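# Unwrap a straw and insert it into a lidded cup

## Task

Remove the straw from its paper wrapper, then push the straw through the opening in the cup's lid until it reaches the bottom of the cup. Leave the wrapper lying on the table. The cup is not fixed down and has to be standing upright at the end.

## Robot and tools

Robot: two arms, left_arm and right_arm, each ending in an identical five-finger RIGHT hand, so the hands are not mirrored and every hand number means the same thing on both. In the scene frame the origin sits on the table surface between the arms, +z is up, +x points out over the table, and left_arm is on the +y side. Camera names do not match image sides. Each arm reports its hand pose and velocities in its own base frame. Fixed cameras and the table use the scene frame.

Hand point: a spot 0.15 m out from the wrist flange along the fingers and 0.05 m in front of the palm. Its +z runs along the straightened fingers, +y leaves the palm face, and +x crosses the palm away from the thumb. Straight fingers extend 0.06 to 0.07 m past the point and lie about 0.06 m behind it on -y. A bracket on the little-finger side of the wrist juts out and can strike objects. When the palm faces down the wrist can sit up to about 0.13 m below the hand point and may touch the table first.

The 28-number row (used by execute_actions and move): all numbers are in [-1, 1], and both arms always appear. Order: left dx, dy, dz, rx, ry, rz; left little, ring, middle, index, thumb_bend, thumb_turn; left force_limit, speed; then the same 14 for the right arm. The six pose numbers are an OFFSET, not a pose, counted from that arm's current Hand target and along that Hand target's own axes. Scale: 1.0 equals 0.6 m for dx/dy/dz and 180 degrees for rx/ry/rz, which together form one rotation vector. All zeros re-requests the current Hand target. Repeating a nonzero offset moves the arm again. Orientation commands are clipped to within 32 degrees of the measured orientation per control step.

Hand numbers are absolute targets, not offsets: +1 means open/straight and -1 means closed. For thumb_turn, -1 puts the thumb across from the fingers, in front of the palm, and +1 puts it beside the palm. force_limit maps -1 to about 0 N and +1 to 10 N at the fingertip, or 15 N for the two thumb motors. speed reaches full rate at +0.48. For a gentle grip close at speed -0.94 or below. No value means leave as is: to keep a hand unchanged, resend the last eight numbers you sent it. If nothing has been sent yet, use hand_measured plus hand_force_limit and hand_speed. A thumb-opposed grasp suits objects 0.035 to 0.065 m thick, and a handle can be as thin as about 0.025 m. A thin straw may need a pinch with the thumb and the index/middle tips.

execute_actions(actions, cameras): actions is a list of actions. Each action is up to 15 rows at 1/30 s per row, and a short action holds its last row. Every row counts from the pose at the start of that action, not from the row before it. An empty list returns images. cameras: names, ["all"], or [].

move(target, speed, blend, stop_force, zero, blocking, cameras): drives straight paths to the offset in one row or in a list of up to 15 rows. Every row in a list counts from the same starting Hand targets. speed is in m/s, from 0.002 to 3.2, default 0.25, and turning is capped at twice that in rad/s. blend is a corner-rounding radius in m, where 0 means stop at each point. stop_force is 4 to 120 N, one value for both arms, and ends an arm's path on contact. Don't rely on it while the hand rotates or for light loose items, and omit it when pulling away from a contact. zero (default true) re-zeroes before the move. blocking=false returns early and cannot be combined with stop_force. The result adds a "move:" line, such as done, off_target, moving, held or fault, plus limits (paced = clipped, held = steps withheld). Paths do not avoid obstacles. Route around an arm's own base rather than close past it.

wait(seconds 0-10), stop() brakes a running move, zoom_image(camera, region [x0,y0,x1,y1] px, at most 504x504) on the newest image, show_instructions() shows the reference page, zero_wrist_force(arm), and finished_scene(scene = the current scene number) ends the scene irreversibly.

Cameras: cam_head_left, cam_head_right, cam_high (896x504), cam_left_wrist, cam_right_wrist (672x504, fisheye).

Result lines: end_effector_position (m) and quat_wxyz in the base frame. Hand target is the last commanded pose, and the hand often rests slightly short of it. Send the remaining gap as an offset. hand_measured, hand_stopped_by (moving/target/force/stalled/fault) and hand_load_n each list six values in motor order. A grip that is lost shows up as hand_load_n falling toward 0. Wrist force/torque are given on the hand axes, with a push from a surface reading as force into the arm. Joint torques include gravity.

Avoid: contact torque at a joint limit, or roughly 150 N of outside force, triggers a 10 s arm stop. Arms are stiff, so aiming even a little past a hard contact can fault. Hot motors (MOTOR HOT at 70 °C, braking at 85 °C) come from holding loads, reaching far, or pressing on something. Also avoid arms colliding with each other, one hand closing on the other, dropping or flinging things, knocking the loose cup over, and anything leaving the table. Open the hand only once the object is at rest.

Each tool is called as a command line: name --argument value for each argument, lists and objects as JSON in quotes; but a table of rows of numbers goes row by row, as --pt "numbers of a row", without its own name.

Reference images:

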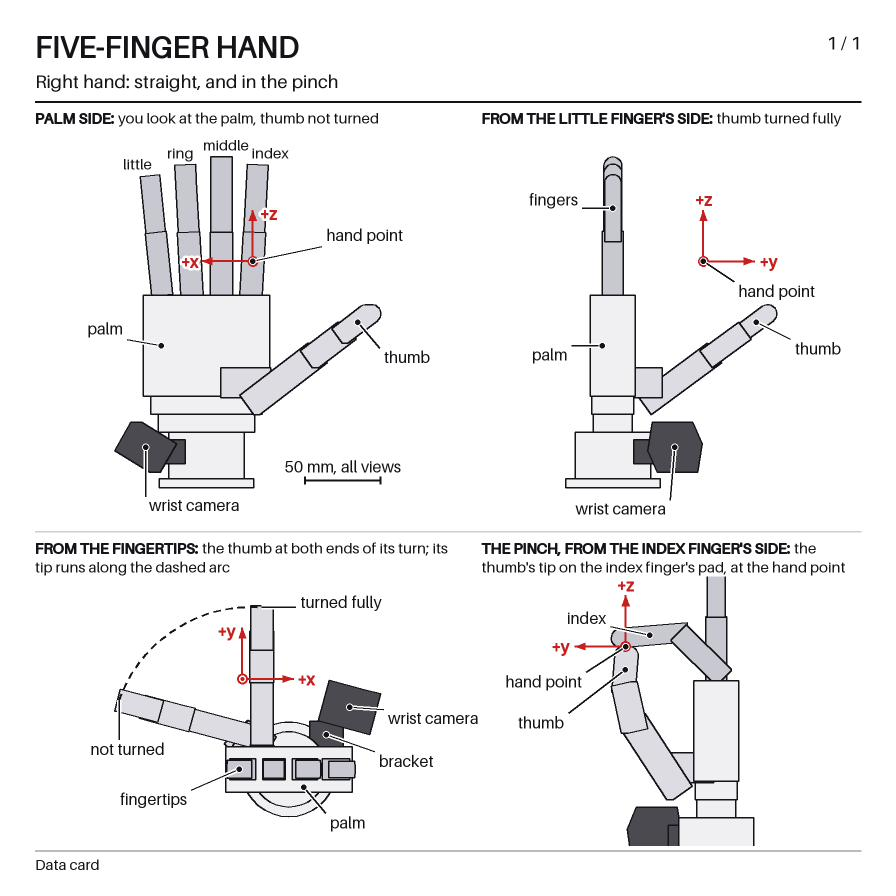

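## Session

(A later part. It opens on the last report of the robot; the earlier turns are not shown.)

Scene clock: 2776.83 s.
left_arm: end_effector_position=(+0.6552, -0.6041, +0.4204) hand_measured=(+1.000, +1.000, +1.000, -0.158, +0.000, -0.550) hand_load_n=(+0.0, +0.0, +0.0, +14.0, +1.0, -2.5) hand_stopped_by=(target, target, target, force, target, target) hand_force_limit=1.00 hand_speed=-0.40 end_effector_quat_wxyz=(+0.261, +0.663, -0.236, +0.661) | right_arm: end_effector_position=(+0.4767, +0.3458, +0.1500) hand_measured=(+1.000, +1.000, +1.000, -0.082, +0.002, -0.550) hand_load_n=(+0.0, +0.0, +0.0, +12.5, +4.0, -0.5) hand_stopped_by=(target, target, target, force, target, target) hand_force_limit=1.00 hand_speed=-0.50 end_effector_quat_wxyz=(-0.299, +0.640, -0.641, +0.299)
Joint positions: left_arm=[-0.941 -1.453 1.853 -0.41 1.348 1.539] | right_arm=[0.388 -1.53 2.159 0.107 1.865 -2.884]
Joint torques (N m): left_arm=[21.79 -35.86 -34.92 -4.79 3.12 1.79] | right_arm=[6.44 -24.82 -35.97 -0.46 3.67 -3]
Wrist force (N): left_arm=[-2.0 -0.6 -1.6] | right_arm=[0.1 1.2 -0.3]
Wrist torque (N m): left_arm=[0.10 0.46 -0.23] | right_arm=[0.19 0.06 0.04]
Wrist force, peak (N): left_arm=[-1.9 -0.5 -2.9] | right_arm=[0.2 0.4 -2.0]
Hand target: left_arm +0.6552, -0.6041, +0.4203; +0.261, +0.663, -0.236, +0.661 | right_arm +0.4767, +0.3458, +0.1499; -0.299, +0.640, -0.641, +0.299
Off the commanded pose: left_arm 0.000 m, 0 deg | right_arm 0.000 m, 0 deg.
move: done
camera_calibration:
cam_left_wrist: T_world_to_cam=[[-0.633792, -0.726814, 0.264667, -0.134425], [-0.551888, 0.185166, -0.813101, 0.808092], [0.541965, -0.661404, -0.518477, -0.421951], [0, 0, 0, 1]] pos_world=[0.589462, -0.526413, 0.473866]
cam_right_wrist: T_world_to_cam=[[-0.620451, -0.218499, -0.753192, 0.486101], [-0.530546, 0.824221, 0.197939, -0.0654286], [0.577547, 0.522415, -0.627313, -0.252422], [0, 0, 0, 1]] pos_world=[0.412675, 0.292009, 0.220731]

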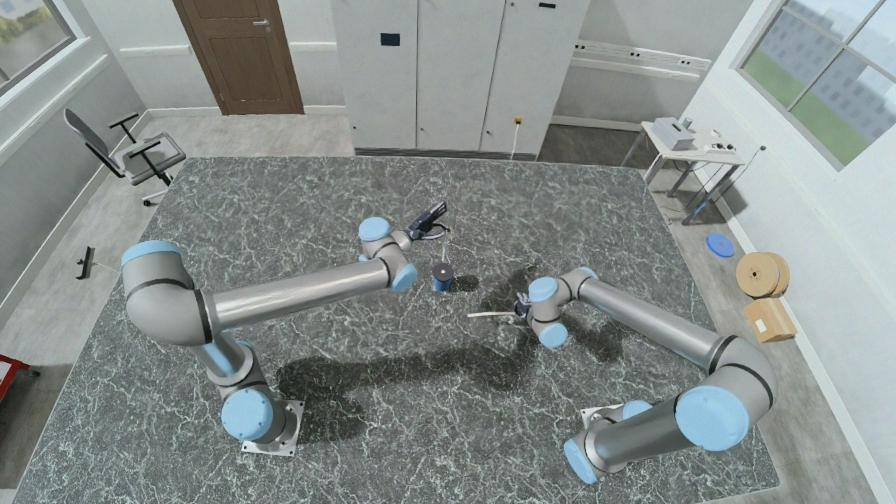

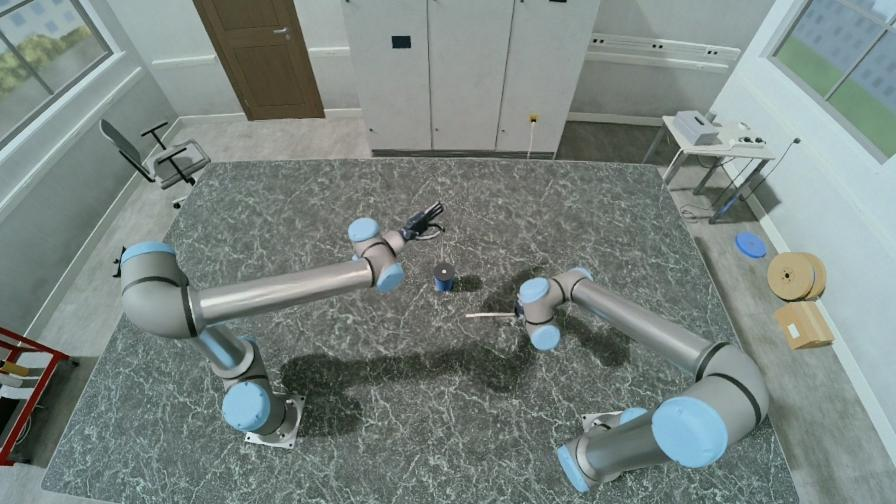

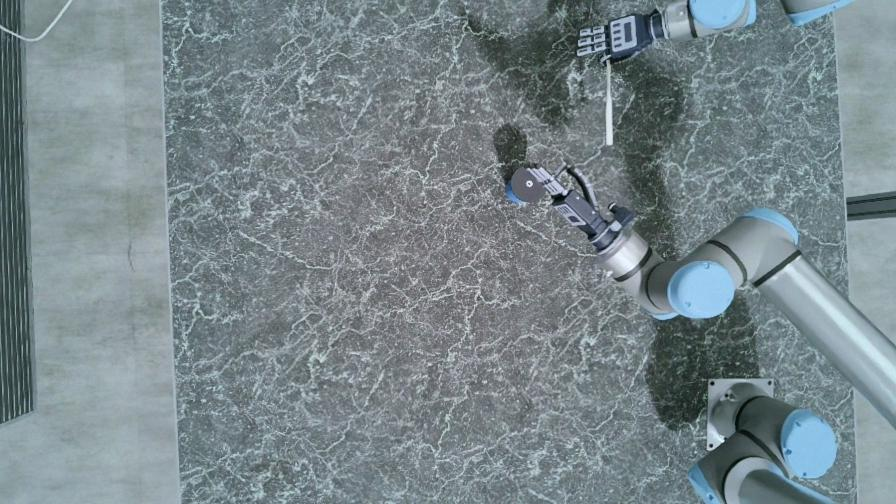

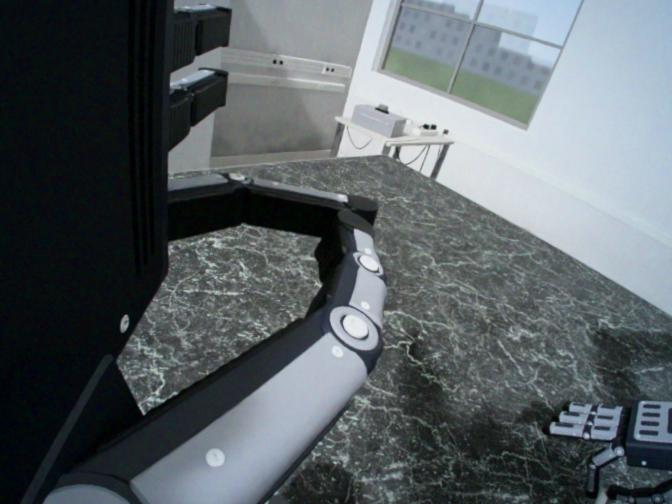

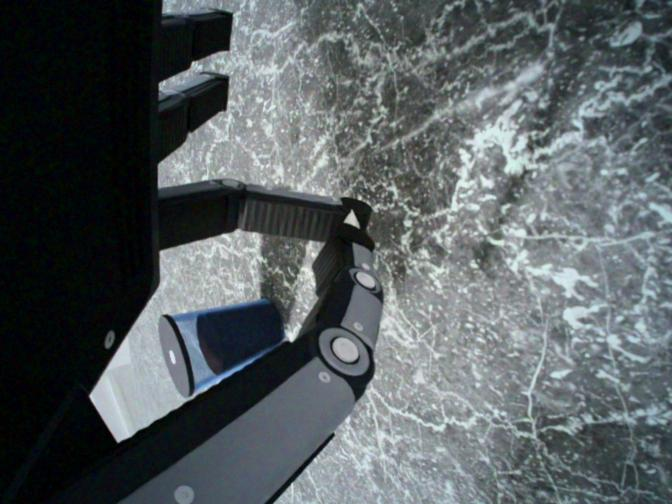

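move --pt "0 0 0 0 0 0 1 1 1 -0.5 0.0 -0.55 1.0 -0.4 0 0.1583 0.1329 0 0 0 1 1 1 -0.5 0.0 -0.55 1.0 -0.5" --speed 0.1 --stop_force 6 --cameras '["cam_right_wrist","cam_head_right"]'

zoom_image --camera "cam_head_right" --region '[420, 270, 560, 370]'

Scene clock: 2822.33 s.
left_arm: end_effector_position=(+0.6552, -0.6041, +0.4203) hand_measured=(+1.000, +1.000, +1.000, -0.158, +0.000, -0.550) hand_load_n=(+0.0, +0.0, +0.0, +14.5, +0.5, -2.5) hand_stopped_by=(target, target, target, force, target, target) hand_force_limit=1.00 hand_speed=-0.40 end_effector_quat_wxyz=(+0.261, +0.663, -0.236, +0.661) | right_arm: end_effector_position=(+0.4767, +0.3458, +0.0259) hand_measured=(+1.000, +1.000, +1.000, -0.082, +0.002, -0.550) hand_load_n=(+0.0, +0.0, +0.0, +12.5, +4.5, -0.5) hand_stopped_by=(target, target, target, force, target, target) hand_force_limit=1.00 hand_speed=-0.50 end_effector_quat_wxyz=(-0.299, +0.640, -0.641, +0.299)
Joint positions: left_arm=[-0.941 -1.453 1.853 -0.411 1.348 1.539] | right_arm=[0.388 -1.356 2.253 -0.161 1.865 -2.884]
Joint torques (N m): left_arm=[22.3 -36.32 -34.74 -5.16 2.95 1.9] | right_arm=[6.47 -30.04 -16.76 -0.33 3.84 -0.81]
Wrist force (N): left_arm=[-2.2 -0.1 -1.9] | right_arm=[0.6 0.9 -0.7]
Wrist torque (N m): left_arm=[0.19 0.51 -0.22] | right_arm=[0.22 0.01 0.05]
Wrist force, peak (N): left_arm=[-2.3 -0.6 -2.5] | right_arm=[0.6 1.5 -0.2]
Hand target: left_arm +0.6552, -0.6041, +0.4203; +0.261, +0.663, -0.236, +0.661 | right_arm +0.4767, +0.3458, +0.0259; -0.299, +0.640, -0.641, +0.299
Off the commanded pose: left_arm 0.000 m, 0 deg | right_arm 0.000 m, 0 deg.
move: done
camera_calibration:
cam_right_wrist: T_world_to_cam=[[-0.620422, -0.218657, -0.75317, 0.392737], [-0.530448, 0.824358, 0.197631, -0.0409337], [0.577669, 0.522133, -0.627436, -0.330165], [0, 0, 0, 1]] pos_world=[0.412675, 0.292009, 0.0967302]
Images, in order (width x height): cam_head_right 896x504, cam_right_wrist 672x504.

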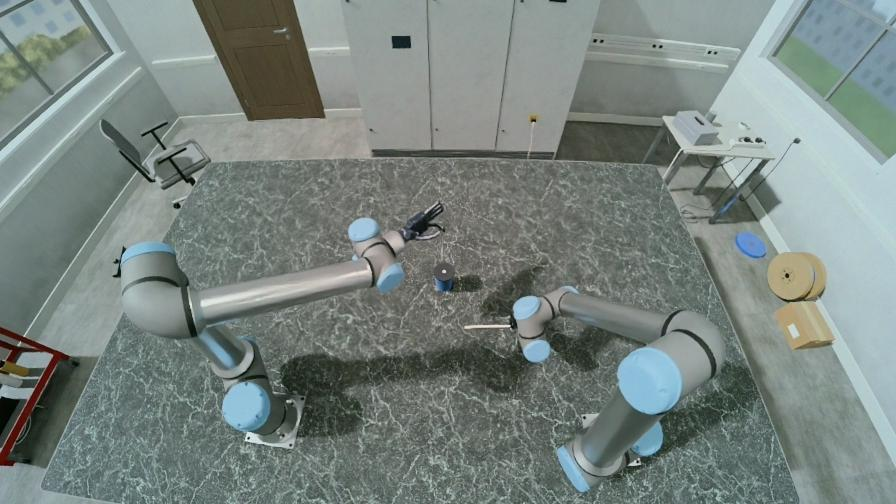

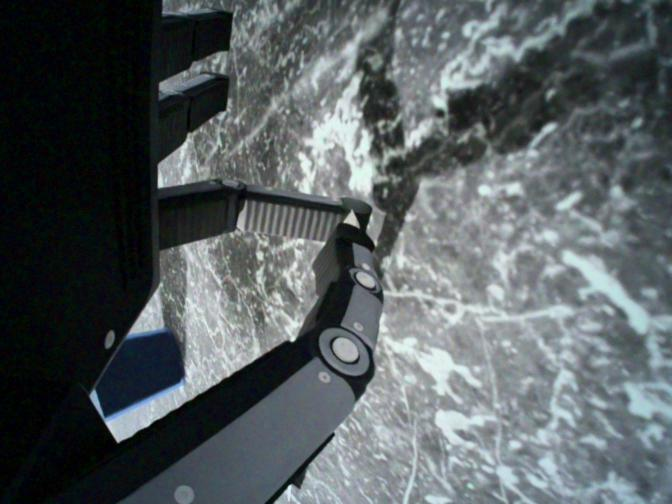

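Scaled by 3.600 from the camera's 896x504 image, which has a finer 1280x720 frame.

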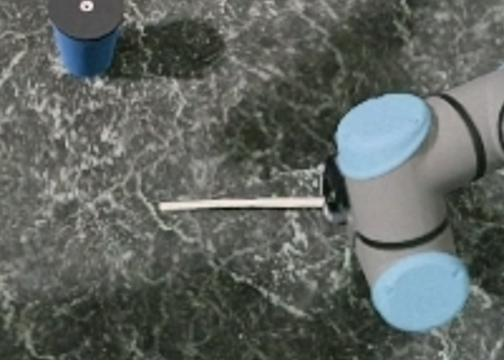

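Release the wrapper and go to the observation pose.

move --pt "0 0 0 0 0 0 1 1 1 -0.5 0.0 -0.55 1.0 -0.4 0 0 0 0 0 0 1 1 1 0.35 0.0 -0.55 1.0 -0.5" --pt "0 0 0 0 0 0 1 1 1 -0.5 0.0 -0.55 1.0 -0.4 0 -0.1021 -0.0857 0 0 0 1 1 1 0.35 0.0 -0.55 1.0 -0.5" --pt "0 0 0 0 0 0 1 1 1 -0.5 0.0 -0.55 1.0 -0.4 -0.3167 -0.4082 -0.0945 0 0 0 1 1 1 1 1 1 0 0.3" --speed '[0.1,0.12,0.25]' --cameras '["cam_right_wrist","cam_head_right","cam_head_left","cam_high"]'

zoom_image --camera "cam_head_right" --region '[390, 200, 530, 350]'

Scene clock: 2837.63 s.
left_arm: end_effector_position=(+0.6552, -0.6041, +0.4203) hand_measured=(+1.000, +1.000, +1.000, -0.158, +0.000, -0.550) hand_load_n=(+0.0, +0.0, +0.0, +14.0, +0.5, -2.0) hand_stopped_by=(target, target, target, force, target, target) hand_force_limit=1.00 hand_speed=-0.40 end_effector_quat_wxyz=(+0.261, +0.663, -0.236, +0.661) | right_arm: end_effector_position=(+0.5910, +0.5356, +0.2500) hand_measured=(+1.000, +1.000, +1.000, +1.000, +1.000, +1.000) hand_load_n=(+0.0, +0.0, +0.0, +0.0, +0.0, +0.0) hand_stopped_by=(target, target, target, target, target, target) hand_force_limit=0.00 hand_speed=0.30 end_effector_quat_wxyz=(-0.299, +0.640, -0.641, +0.299)
Joint positions: left_arm=[-0.941 -1.453 1.853 -0.411 1.348 1.539] | right_arm=[0.604 -1.254 1.632 0.417 2.021 -2.723]
Joint torques (N m): left_arm=[22.13 -36.71 -34.71 -5.12 2.64 1.69] | right_arm=[6.99 -51.66 -39.3 3.87 3.54 2.92]
Wrist force (N): left_arm=[-1.8 -0.3 -1.7] | right_arm=[0.3 0.7 -0.3]
Wrist torque (N m): left_arm=[0.16 0.45 -0.20] | right_arm=[0.07 0.05 -0.19]
Wrist force, peak (N): left_arm=[-2.3 -0.4 -2.4] | right_arm=[1.1 2.0 -0.8]
Hand target: left_arm +0.6552, -0.6041, +0.4203; +0.261, +0.663, -0.236, +0.661 | right_arm +0.5910, +0.5356, +0.2500; -0.299, +0.640, -0.641, +0.299
Off the commanded pose: left_arm 0.000 m, 0 deg | right_arm 0.000 m, 0 deg.
move: done
camera_calibration:
cam_right_wrist: T_world_to_cam=[[-0.620393, -0.21881, -0.75315, 0.673927], [-0.530521, 0.824339, 0.197515, -0.181024], [0.577632, 0.522099, -0.627498, -0.354572], [0, 0, 0, 1]] pos_world=[0.526875, 0.481808, 0.32083]
Images, in order (width x height): cam_head_left 896x504, cam_head_right 896x504, cam_high 896x504, cam_right_wrist 672x504.

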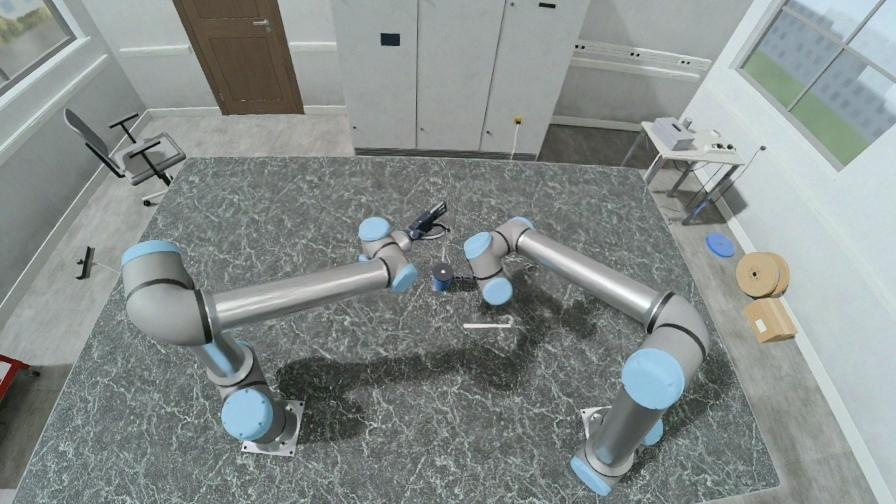

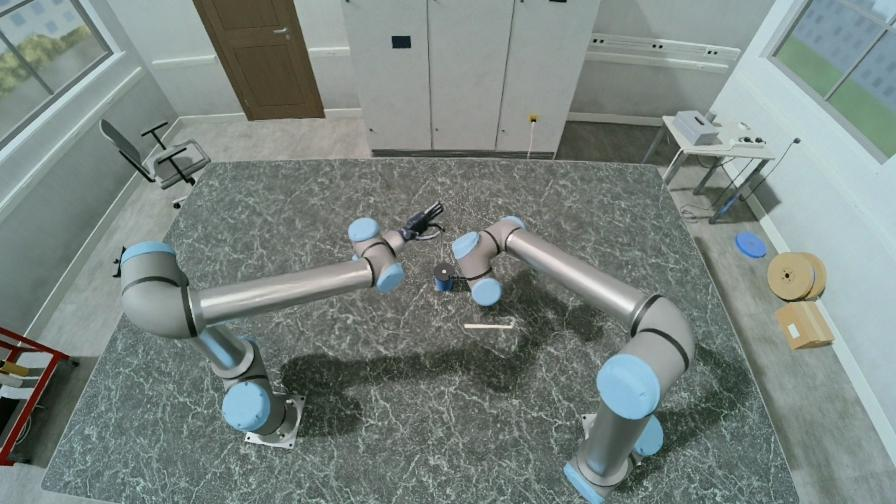

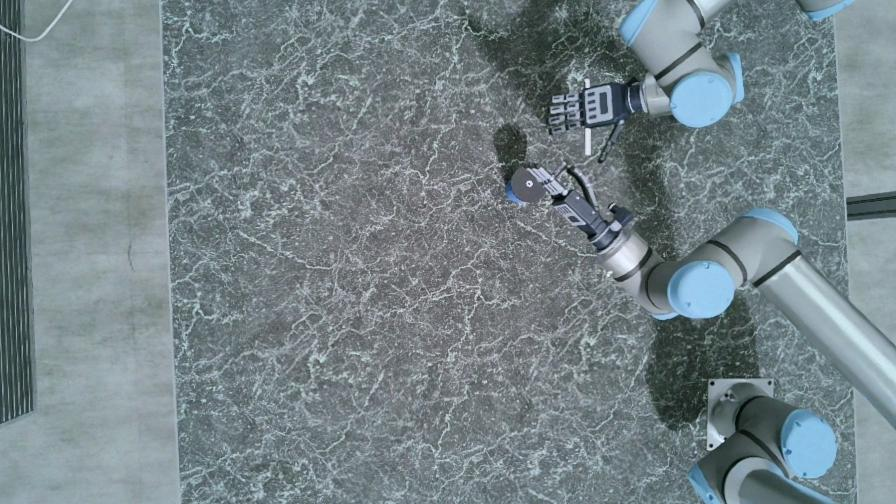

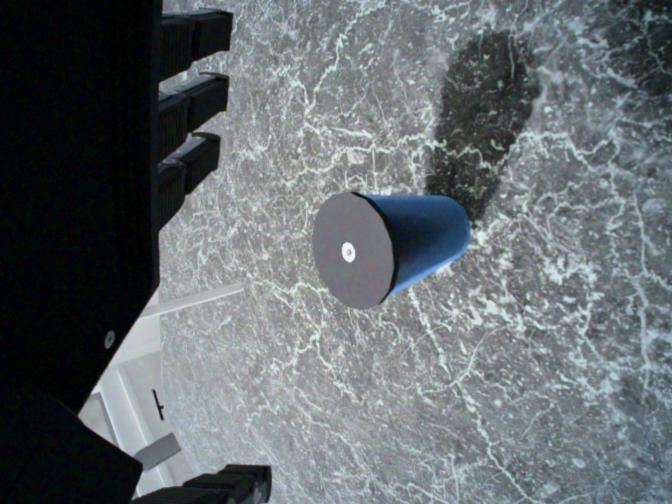

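Scaled by 3.360 from the camera's 896x504 image, which has a finer 1280x720 frame.

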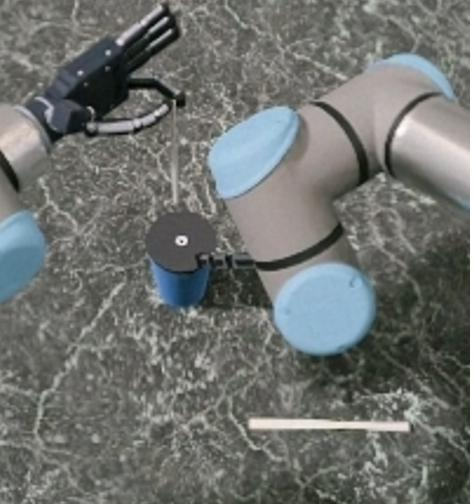

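zoom_image --camera "cam_right_wrist" --region '[150, 180, 450, 330]'

Scaled by 1.680 from the camera's 672x504 image, which has a finer 960x720 frame.

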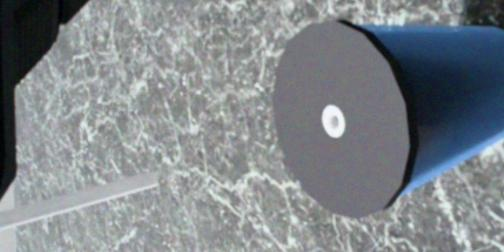

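move --pt "-0.0842 0.0202 0.0065 0 0 0 1 1 1 -0.5 0.0 -0.55 1.0 -0.4 0 0 0 0 0 0 1 1 1 1 1 1 0 0.3" --speed 0.1 --cameras '["cam_right_wrist","cam_head_right","cam_high"]'

zoom_image --camera "cam_right_wrist" --region '[240, 180, 440, 320]'

zoom_image --camera "cam_head_right" --region '[420, 230, 470, 300]'

Scene clock: 2898.40 s.
left_arm: end_effector_position=(+0.6495, -0.6173, +0.3704) hand_measured=(+1.000, +1.000, +1.000, -0.158, +0.000, -0.550) hand_load_n=(+0.0, +0.0, +0.0, +14.5, +0.5, -2.0) hand_stopped_by=(target, target, target, force, target, target) hand_force_limit=1.00 hand_speed=-0.40 end_effector_quat_wxyz=(+0.261, +0.663, -0.236, +0.661) | right_arm: end_effector_position=(+0.5910, +0.5356, +0.2500) hand_measured=(+1.000, +1.000, +1.000, +1.000, +1.000, +1.000) hand_load_n=(+0.0, +0.0, +0.0, +0.0, +0.0, +0.0) hand_stopped_by=(target, target, target, target, target, target) hand_force_limit=0.00 hand_speed=0.30 end_effector_quat_wxyz=(-0.299, +0.640, -0.641, +0.299)
Joint positions: left_arm=[-0.961 -1.41 1.9 -0.5 1.327 1.54] | right_arm=[0.604 -1.254 1.632 0.417 2.021 -2.723]
Joint torques (N m): left_arm=[-17.58 -36.14 -31.35 -4.66 -2.96 1.64] | right_arm=[5.95 -56.04 -33.12 3.64 0.41 2.69]
Wrist force (N): left_arm=[-1.5 -0.3 -2.3] | right_arm=[0.2 0.6 -0.4]
Wrist torque (N m): left_arm=[0.23 0.43 -0.25] | right_arm=[0.07 0.05 -0.19]
Wrist force, peak (N): left_arm=[-2.5 -0.1 -2.4] | right_arm=[0.2 0.9 -0.5]
Hand target: left_arm +0.6494, -0.6174, +0.3703; +0.261, +0.663, -0.236, +0.661 | right_arm +0.5910, +0.5356, +0.2500; -0.299, +0.640, -0.641, +0.299
Off the commanded pose: left_arm 0.000 m, 0 deg | right_arm 0.000 m, 0 deg.
move: done
camera_calibration:
cam_right_wrist: T_world_to_cam=[[-0.620393, -0.21881, -0.75315, 0.673927], [-0.530521, 0.824339, 0.197515, -0.181024], [0.577632, 0.522099, -0.627498, -0.354572], [0, 0, 0, 1]] pos_world=[0.526875, 0.481808, 0.32083]
Images, in order (width x height): cam_head_right 896x504, cam_high 896x504, cam_right_wrist 672x504.

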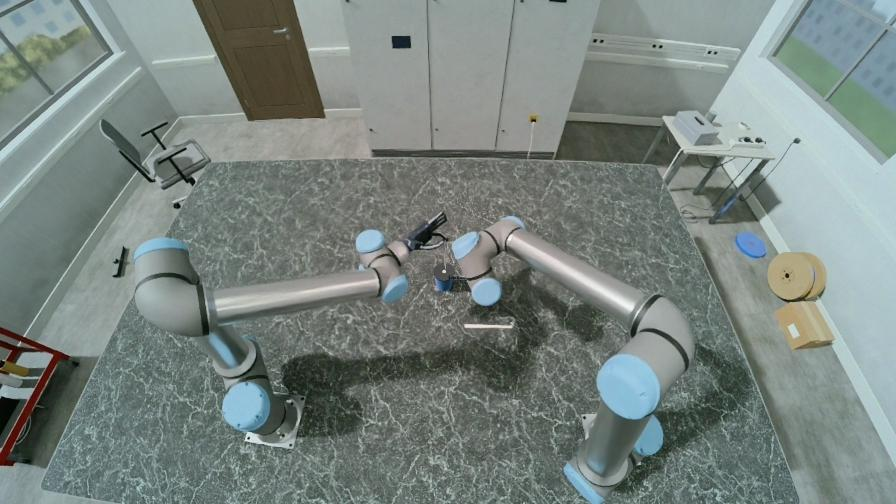

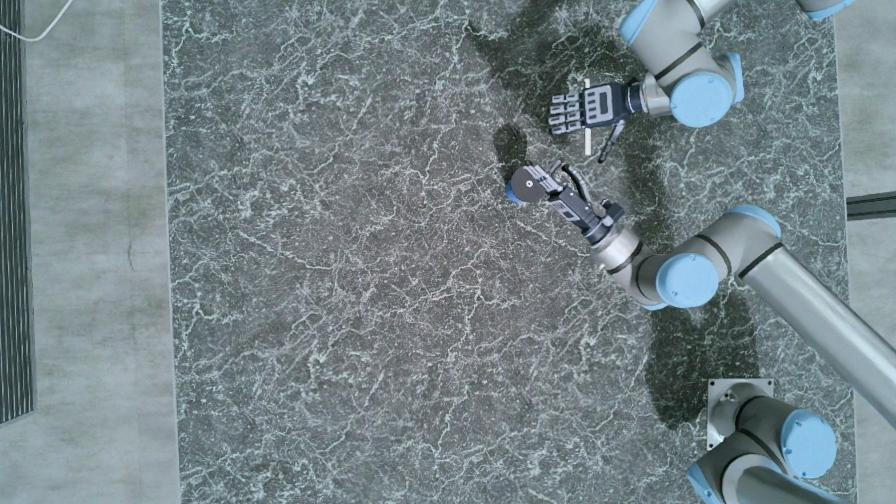

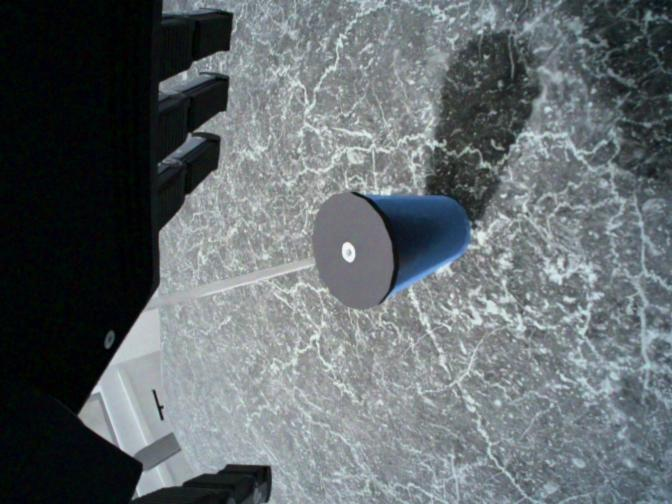

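Scaled by 2.520 from the camera's 672x504 image, which has a finer 960x720 frame.

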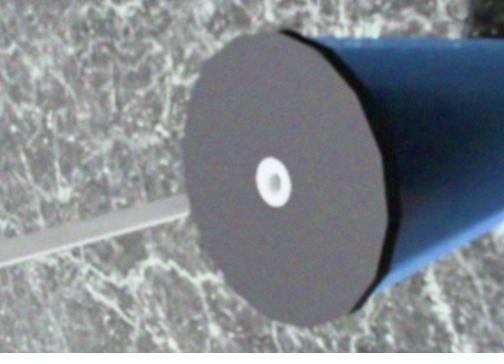

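Scaled by 7.200 from the camera's 896x504 image, which has a finer 1280x720 frame.

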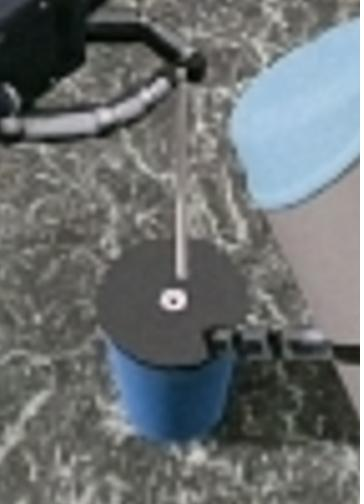

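move --pt "-0.0367 0 0 0 0 0 1 1 1 -0.5 0.0 -0.55 1.0 -0.4 0 0 0 0 0 0 1 1 1 1 1 1 0 0.3" --speed 0.05 --stop_force 4 --cameras '["cam_right_wrist","cam_head_right","cam_head_left"]'

zoom_image --camera "cam_right_wrist" --region '[280, 190, 400, 310]'

zoom_image --camera "cam_head_right" --region '[430, 240, 460, 290]'

zoom_image --camera "cam_head_left" --region '[430, 240, 460, 290]'

Scene clock: 2949.93 s.
left_arm: end_effector_position=(+0.6491, -0.6181, +0.3482) hand_measured=(+1.000, +1.000, +1.000, -0.158, +0.000, -0.550) hand_load_n=(+0.0, +0.0, +0.0, +14.0, +0.5, -2.0) hand_stopped_by=(target, target, target, force, target, target) hand_force_limit=1.00 hand_speed=-0.40 end_effector_quat_wxyz=(+0.261, +0.663, -0.236, +0.661) | right_arm: end_effector_position=(+0.5910, +0.5356, +0.2500) hand_measured=(+1.000, +1.000, +1.000, +1.000, +1.000, +1.000) hand_load_n=(+0.0, -0.5, +0.0, +0.0, +0.0, +0.0) hand_stopped_by=(target, target, target, target, target, target) hand_force_limit=0.00 hand_speed=0.30 end_effector_quat_wxyz=(-0.299, +0.640, -0.641, +0.299)
Joint positions: left_arm=[-0.963 -1.391 1.921 -0.541 1.326 1.54] | right_arm=[0.604 -1.254 1.632 0.417 2.021 -2.723]
Joint torques (N m): left_arm=[-19.01 -39.85 -32.17 -4.8 -2.78 1.79] | right_arm=[4.98 -60.09 -28.16 3.92 -0.52 2.72]
Wrist force (N): left_arm=[-1.5 -0.6 -2.3] | right_arm=[0.2 0.3 -0.2]
Wrist torque (N m): left_arm=[0.19 0.42 -0.24] | right_arm=[0.01 0.05 -0.20]
Wrist force, peak (N): left_arm=[-1.7 -0.5 -2.8] | right_arm=[0.3 0.8 -0.4]
Hand target: left_arm +0.6491, -0.6181, +0.3482; +0.261, +0.663, -0.236, +0.661 | right_arm +0.5910, +0.5356, +0.2500; -0.299, +0.640, -0.641, +0.299
Off the commanded pose: left_arm 0.000 m, 0 deg | right_arm 0.000 m, 0 deg.
move: done
camera_calibration:
cam_right_wrist: T_world_to_cam=[[-0.620393, -0.21881, -0.75315, 0.673927], [-0.530521, 0.824339, 0.197515, -0.181024], [0.577632, 0.522099, -0.627498, -0.354572], [0, 0, 0, 1]] pos_world=[0.526875, 0.481808, 0.32083]
Images, in order (width x height): cam_head_left 896x504, cam_head_right 896x504, cam_right_wrist 672x504.

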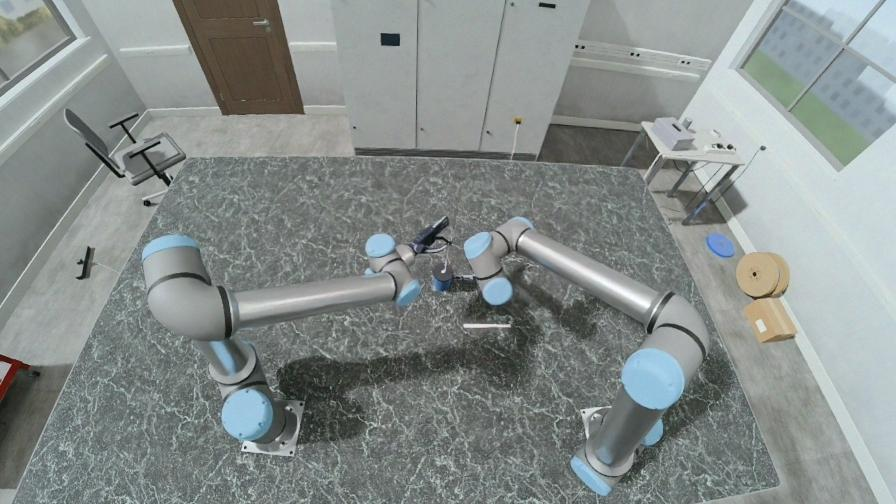

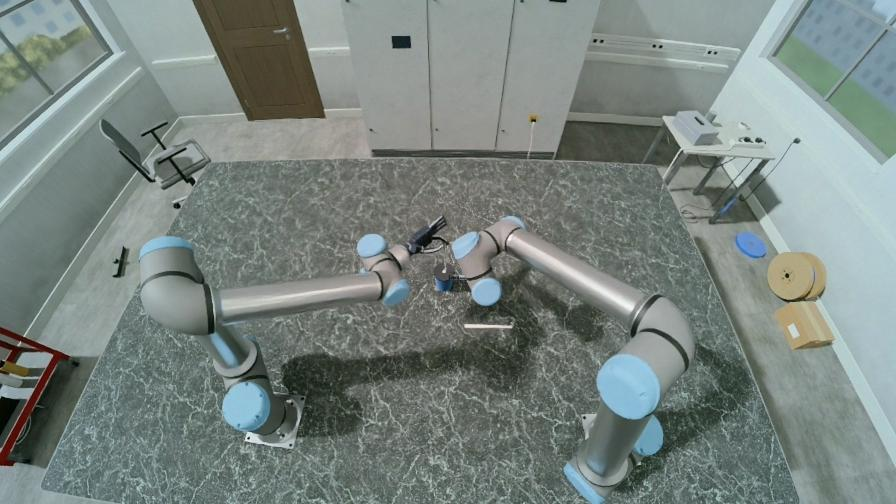

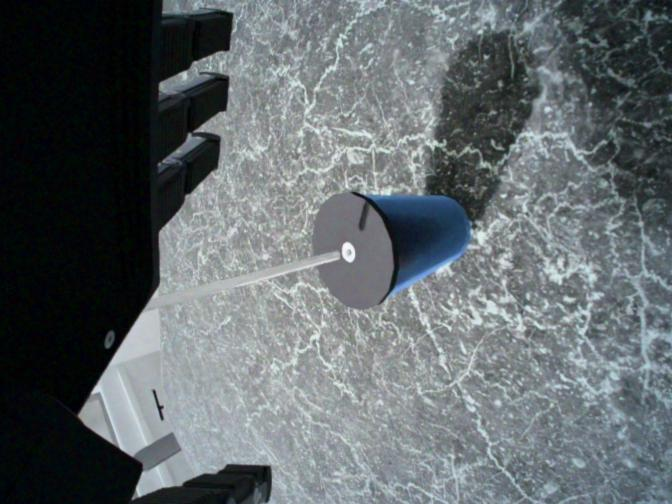

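Scaled by 4.200 from the camera's 672x504 image, which has a finer 960x720 frame.

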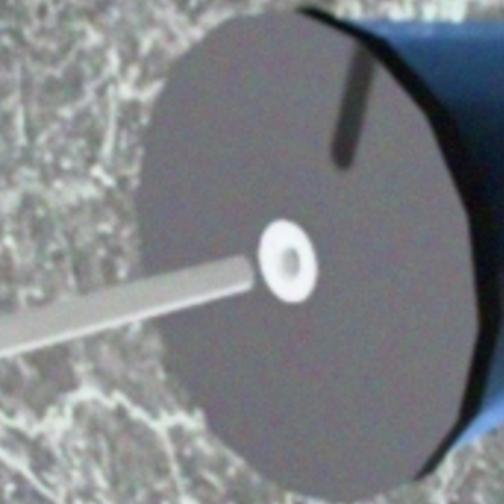

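Scaled by 10.080 from the camera's 896x504 image, which has a finer 1280x720 frame.

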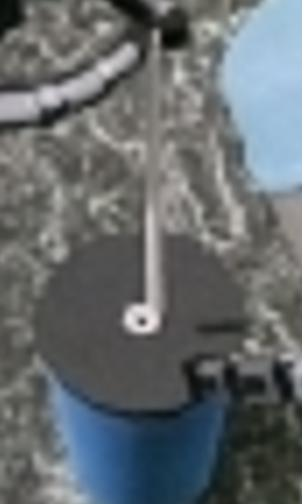

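Scaled by 10.080 from the camera's 896x504 image, which has a finer 1280x720 frame.

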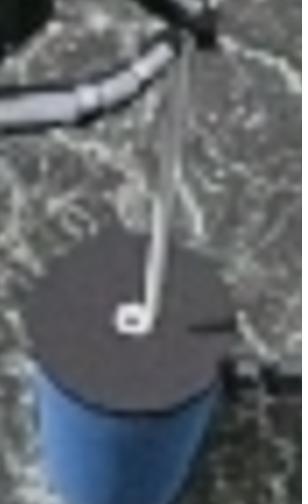

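move --pt "-0.0128 -0.014 0.0012 0 0 0 1 1 1 -0.5 0.0 -0.55 1.0 -0.4 0 0 0 0 0 0 1 1 1 1 1 1 0 0.3" --speed 0.03 --stop_force 4 --cameras '["cam_right_wrist","cam_head_right","cam_head_left"]'

zoom_image --camera "cam_right_wrist" --region '[280, 190, 400, 310]'

zoom_image --camera "cam_head_right" --region '[430, 240, 460, 290]'

zoom_image --camera "cam_head_left" --region '[430, 240, 460, 290]'

Scene clock: 2996.43 s.
left_arm: end_effector_position=(+0.6551, -0.6125, +0.3403) hand_measured=(+1.000, +1.000, +1.000, -0.158, +0.000, -0.550) hand_load_n=(+0.0, +0.0, +0.0, +14.0, +0.5, -2.5) hand_stopped_by=(target, target, target, force, target, target) hand_force_limit=1.00 hand_speed=-0.40 end_effector_quat_wxyz=(+0.261, +0.663, -0.236, +0.661) | right_arm: end_effector_position=(+0.5910, +0.5356, +0.2500) hand_measured=(+1.000, +1.000, +1.000, +1.000, +1.000, +1.000) hand_load_n=(+0.0, +0.0, +0.5, +0.0, +0.0, +0.0) hand_stopped_by=(target, target, target, target, target, target) hand_force_limit=0.00 hand_speed=0.30 end_effector_quat_wxyz=(-0.299, +0.640, -0.641, +0.299)
Joint positions: left_arm=[-0.949 -1.382 1.927 -0.555 1.34 1.539] | right_arm=[0.604 -1.254 1.632 0.417 2.021 -2.723]
Joint torques (N m): left_arm=[23.97 -40.72 -31.39 -5.19 2.96 -1.23] | right_arm=[2.67 -62.95 -28.65 3.72 -0.52 2.6]
Wrist force (N): left_arm=[-1.5 -0.4 -2.7] | right_arm=[0.4 0.8 -0.4]
Wrist torque (N m): left_arm=[0.25 0.43 -0.23] | right_arm=[0.11 0.03 -0.17]
Wrist force, peak (N): left_arm=[-1.7 -0.7 -2.9] | right_arm=[0.4 0.8 -0.4]
Hand target: left_arm +0.6551, -0.6125, +0.3403; +0.261, +0.663, -0.236, +0.661 | right_arm +0.5910, +0.5356, +0.2500; -0.299, +0.640, -0.641, +0.299
Off the commanded pose: left_arm 0.000 m, 0 deg | right_arm 0.000 m, 0 deg.
move: done
camera_calibration:
cam_right_wrist: T_world_to_cam=[[-0.620393, -0.21881, -0.75315, 0.673927], [-0.530521, 0.824339, 0.197515, -0.181024], [0.577632, 0.522099, -0.627498, -0.354572], [0, 0, 0, 1]] pos_world=[0.526875, 0.481808, 0.32083]
Images, in order (width x height): cam_head_left 896x504, cam_head_right 896x504, cam_right_wrist 672x504.

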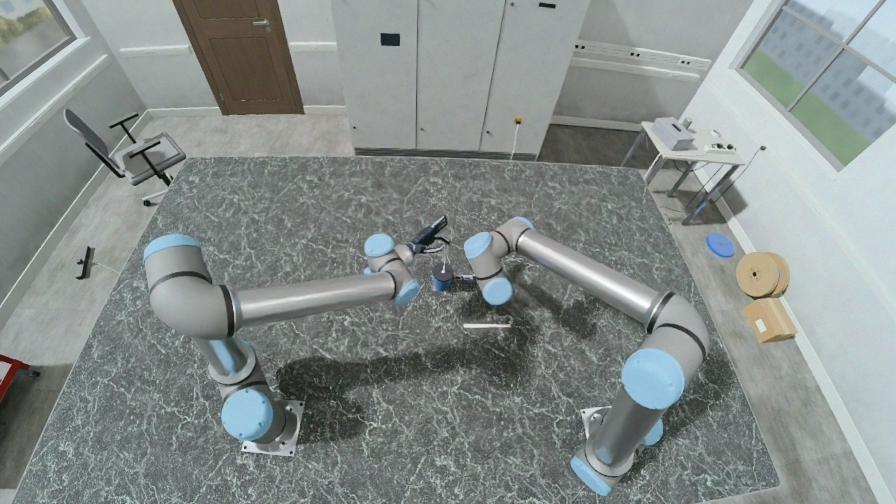

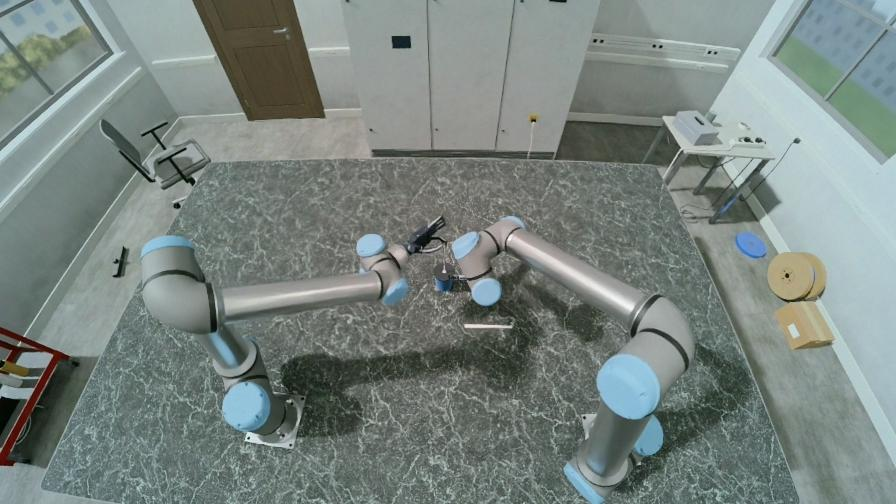

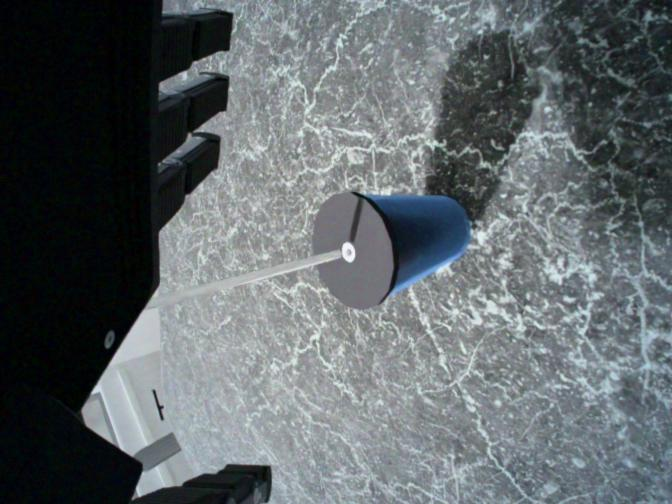

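Scaled by 4.200 from the camera's 672x504 image, which has a finer 960x720 frame.

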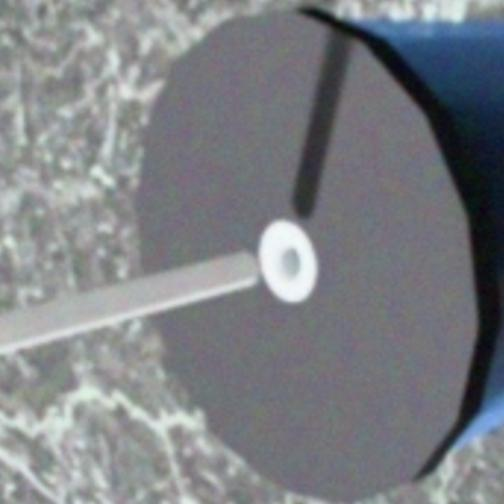

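Scaled by 10.080 from the camera's 896x504 image, which has a finer 1280x720 frame.

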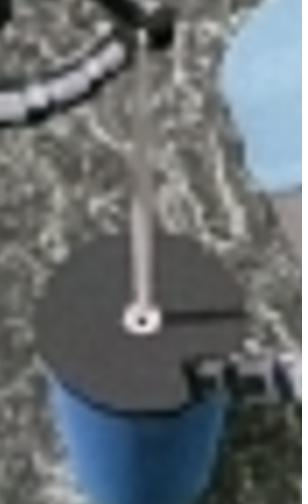

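Scaled by 10.080 from the camera's 896x504 image, which has a finer 1280x720 frame.

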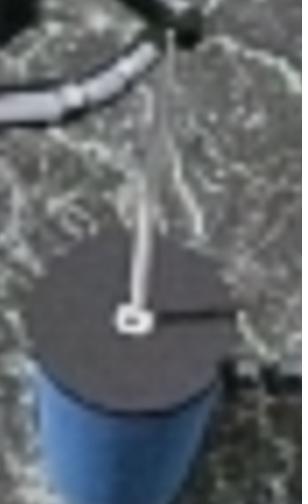

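zoom_image --camera "cam_right_wrist" --region '[325, 232, 369, 276]'

Scaled by 11.455 from the camera's 672x504 image, which has a finer 960x720 frame.

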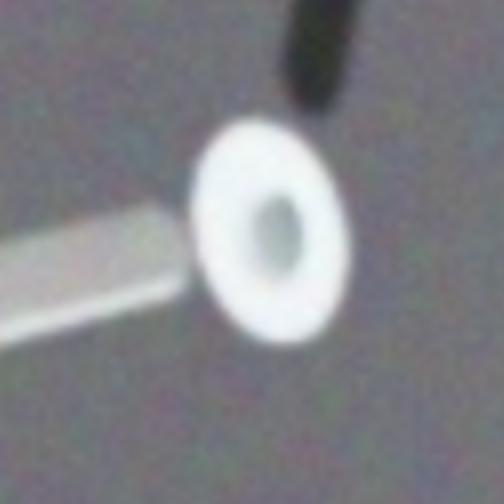

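move --pt "-0.0125 -0.0015 0.0012 0 0 0 1 1 1 -0.5 0.0 -0.55 1.0 -0.4 0 0 0 0 0 0 1 1 1 1 1 1 0 0.3" --speed 0.02 --stop_force 4 --cameras '["cam_right_wrist","cam_head_right"]'

zoom_image --camera "cam_right_wrist" --region '[320, 225, 376, 281]'

zoom_image --camera "cam_head_right" --region '[430, 255, 460, 285]'

Scene clock: 3057.20 s.
left_arm: end_effector_position=(+0.6561, -0.6125, +0.3328) hand_measured=(+1.000, +1.000, +1.000, -0.158, +0.000, -0.550) hand_load_n=(-0.5, +0.0, +0.0, +14.0, +0.5, -2.5) hand_stopped_by=(target, target, target, force, target, target) hand_force_limit=1.00 hand_speed=-0.40 end_effector_quat_wxyz=(+0.261, +0.663, -0.236, +0.661) | right_arm: end_effector_position=(+0.5910, +0.5356, +0.2500) hand_measured=(+1.000, +1.000, +1.000, +1.000, +1.000, +1.000) hand_load_n=(+0.0, +0.0, +0.0, +0.0, +0.0, -0.5) hand_stopped_by=(target, target, target, target, target, target) hand_force_limit=0.00 hand_speed=0.30 end_effector_quat_wxyz=(-0.299, +0.640, -0.641, +0.299)
Joint positions: left_arm=[-0.948 -1.374 1.932 -0.568 1.341 1.539] | right_arm=[0.604 -1.254 1.632 0.417 2.021 -2.723]
Joint torques (N m): left_arm=[23.48 -39.35 -31.3 -4.95 3.01 -0.88] | right_arm=[2.74 -63.75 -28.87 3.84 -0.66 2.54]
Wrist force (N): left_arm=[-1.4 -0.3 -2.1] | right_arm=[0.4 0.4 -0.3]
Wrist torque (N m): left_arm=[0.22 0.42 -0.22] | right_arm=[0.04 0.02 -0.19]
Wrist force, peak (N): left_arm=[-1.5 -0.4 -2.8] | right_arm=[0.4 0.9 -0.6]
Hand target: left_arm +0.6561, -0.6125, +0.3328; +0.261, +0.663, -0.236, +0.661 | right_arm +0.5910, +0.5356, +0.2500; -0.299, +0.640, -0.641, +0.299
Off the commanded pose: left_arm 0.000 m, 0 deg | right_arm 0.000 m, 0 deg.
move: done
camera_calibration:
cam_right_wrist: T_world_to_cam=[[-0.620393, -0.21881, -0.75315, 0.673927], [-0.530521, 0.824339, 0.197515, -0.181024], [0.577632, 0.522099, -0.627498, -0.354572], [0, 0, 0, 1]] pos_world=[0.526875, 0.481808, 0.32083]
Images, in order (width x height): cam_head_right 896x504, cam_right_wrist 672x504.

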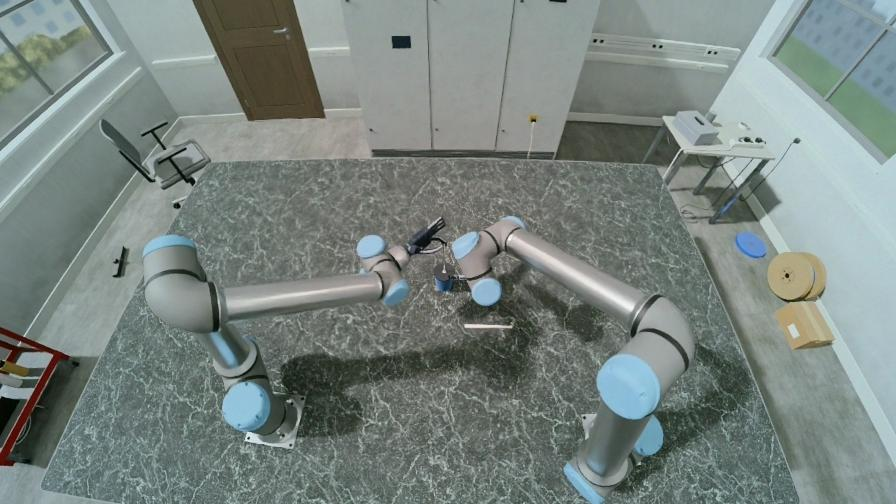

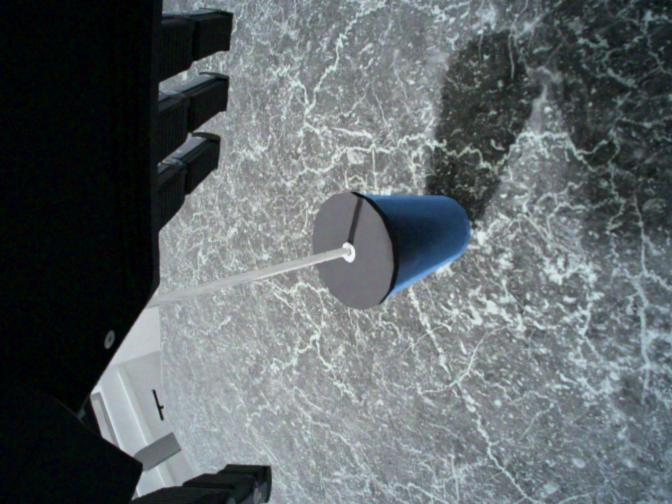

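Scaled by 9.000 from the camera's 672x504 image, which has a finer 960x720 frame.

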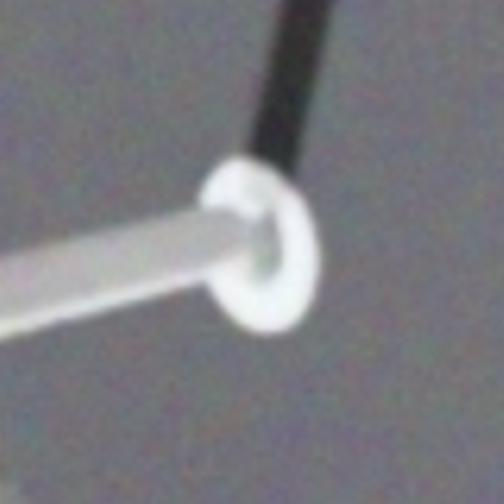

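Scaled by 16.800 from the camera's 896x504 image, which has a finer 1280x720 frame.

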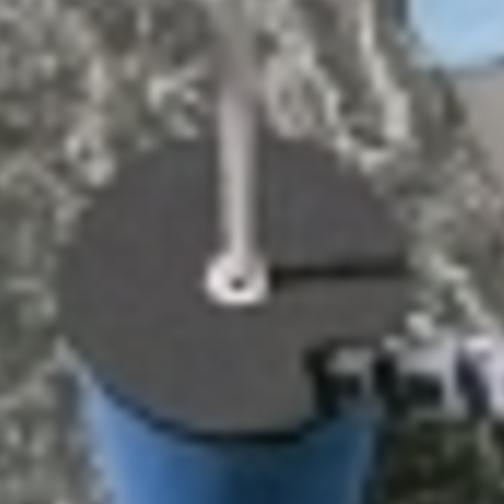

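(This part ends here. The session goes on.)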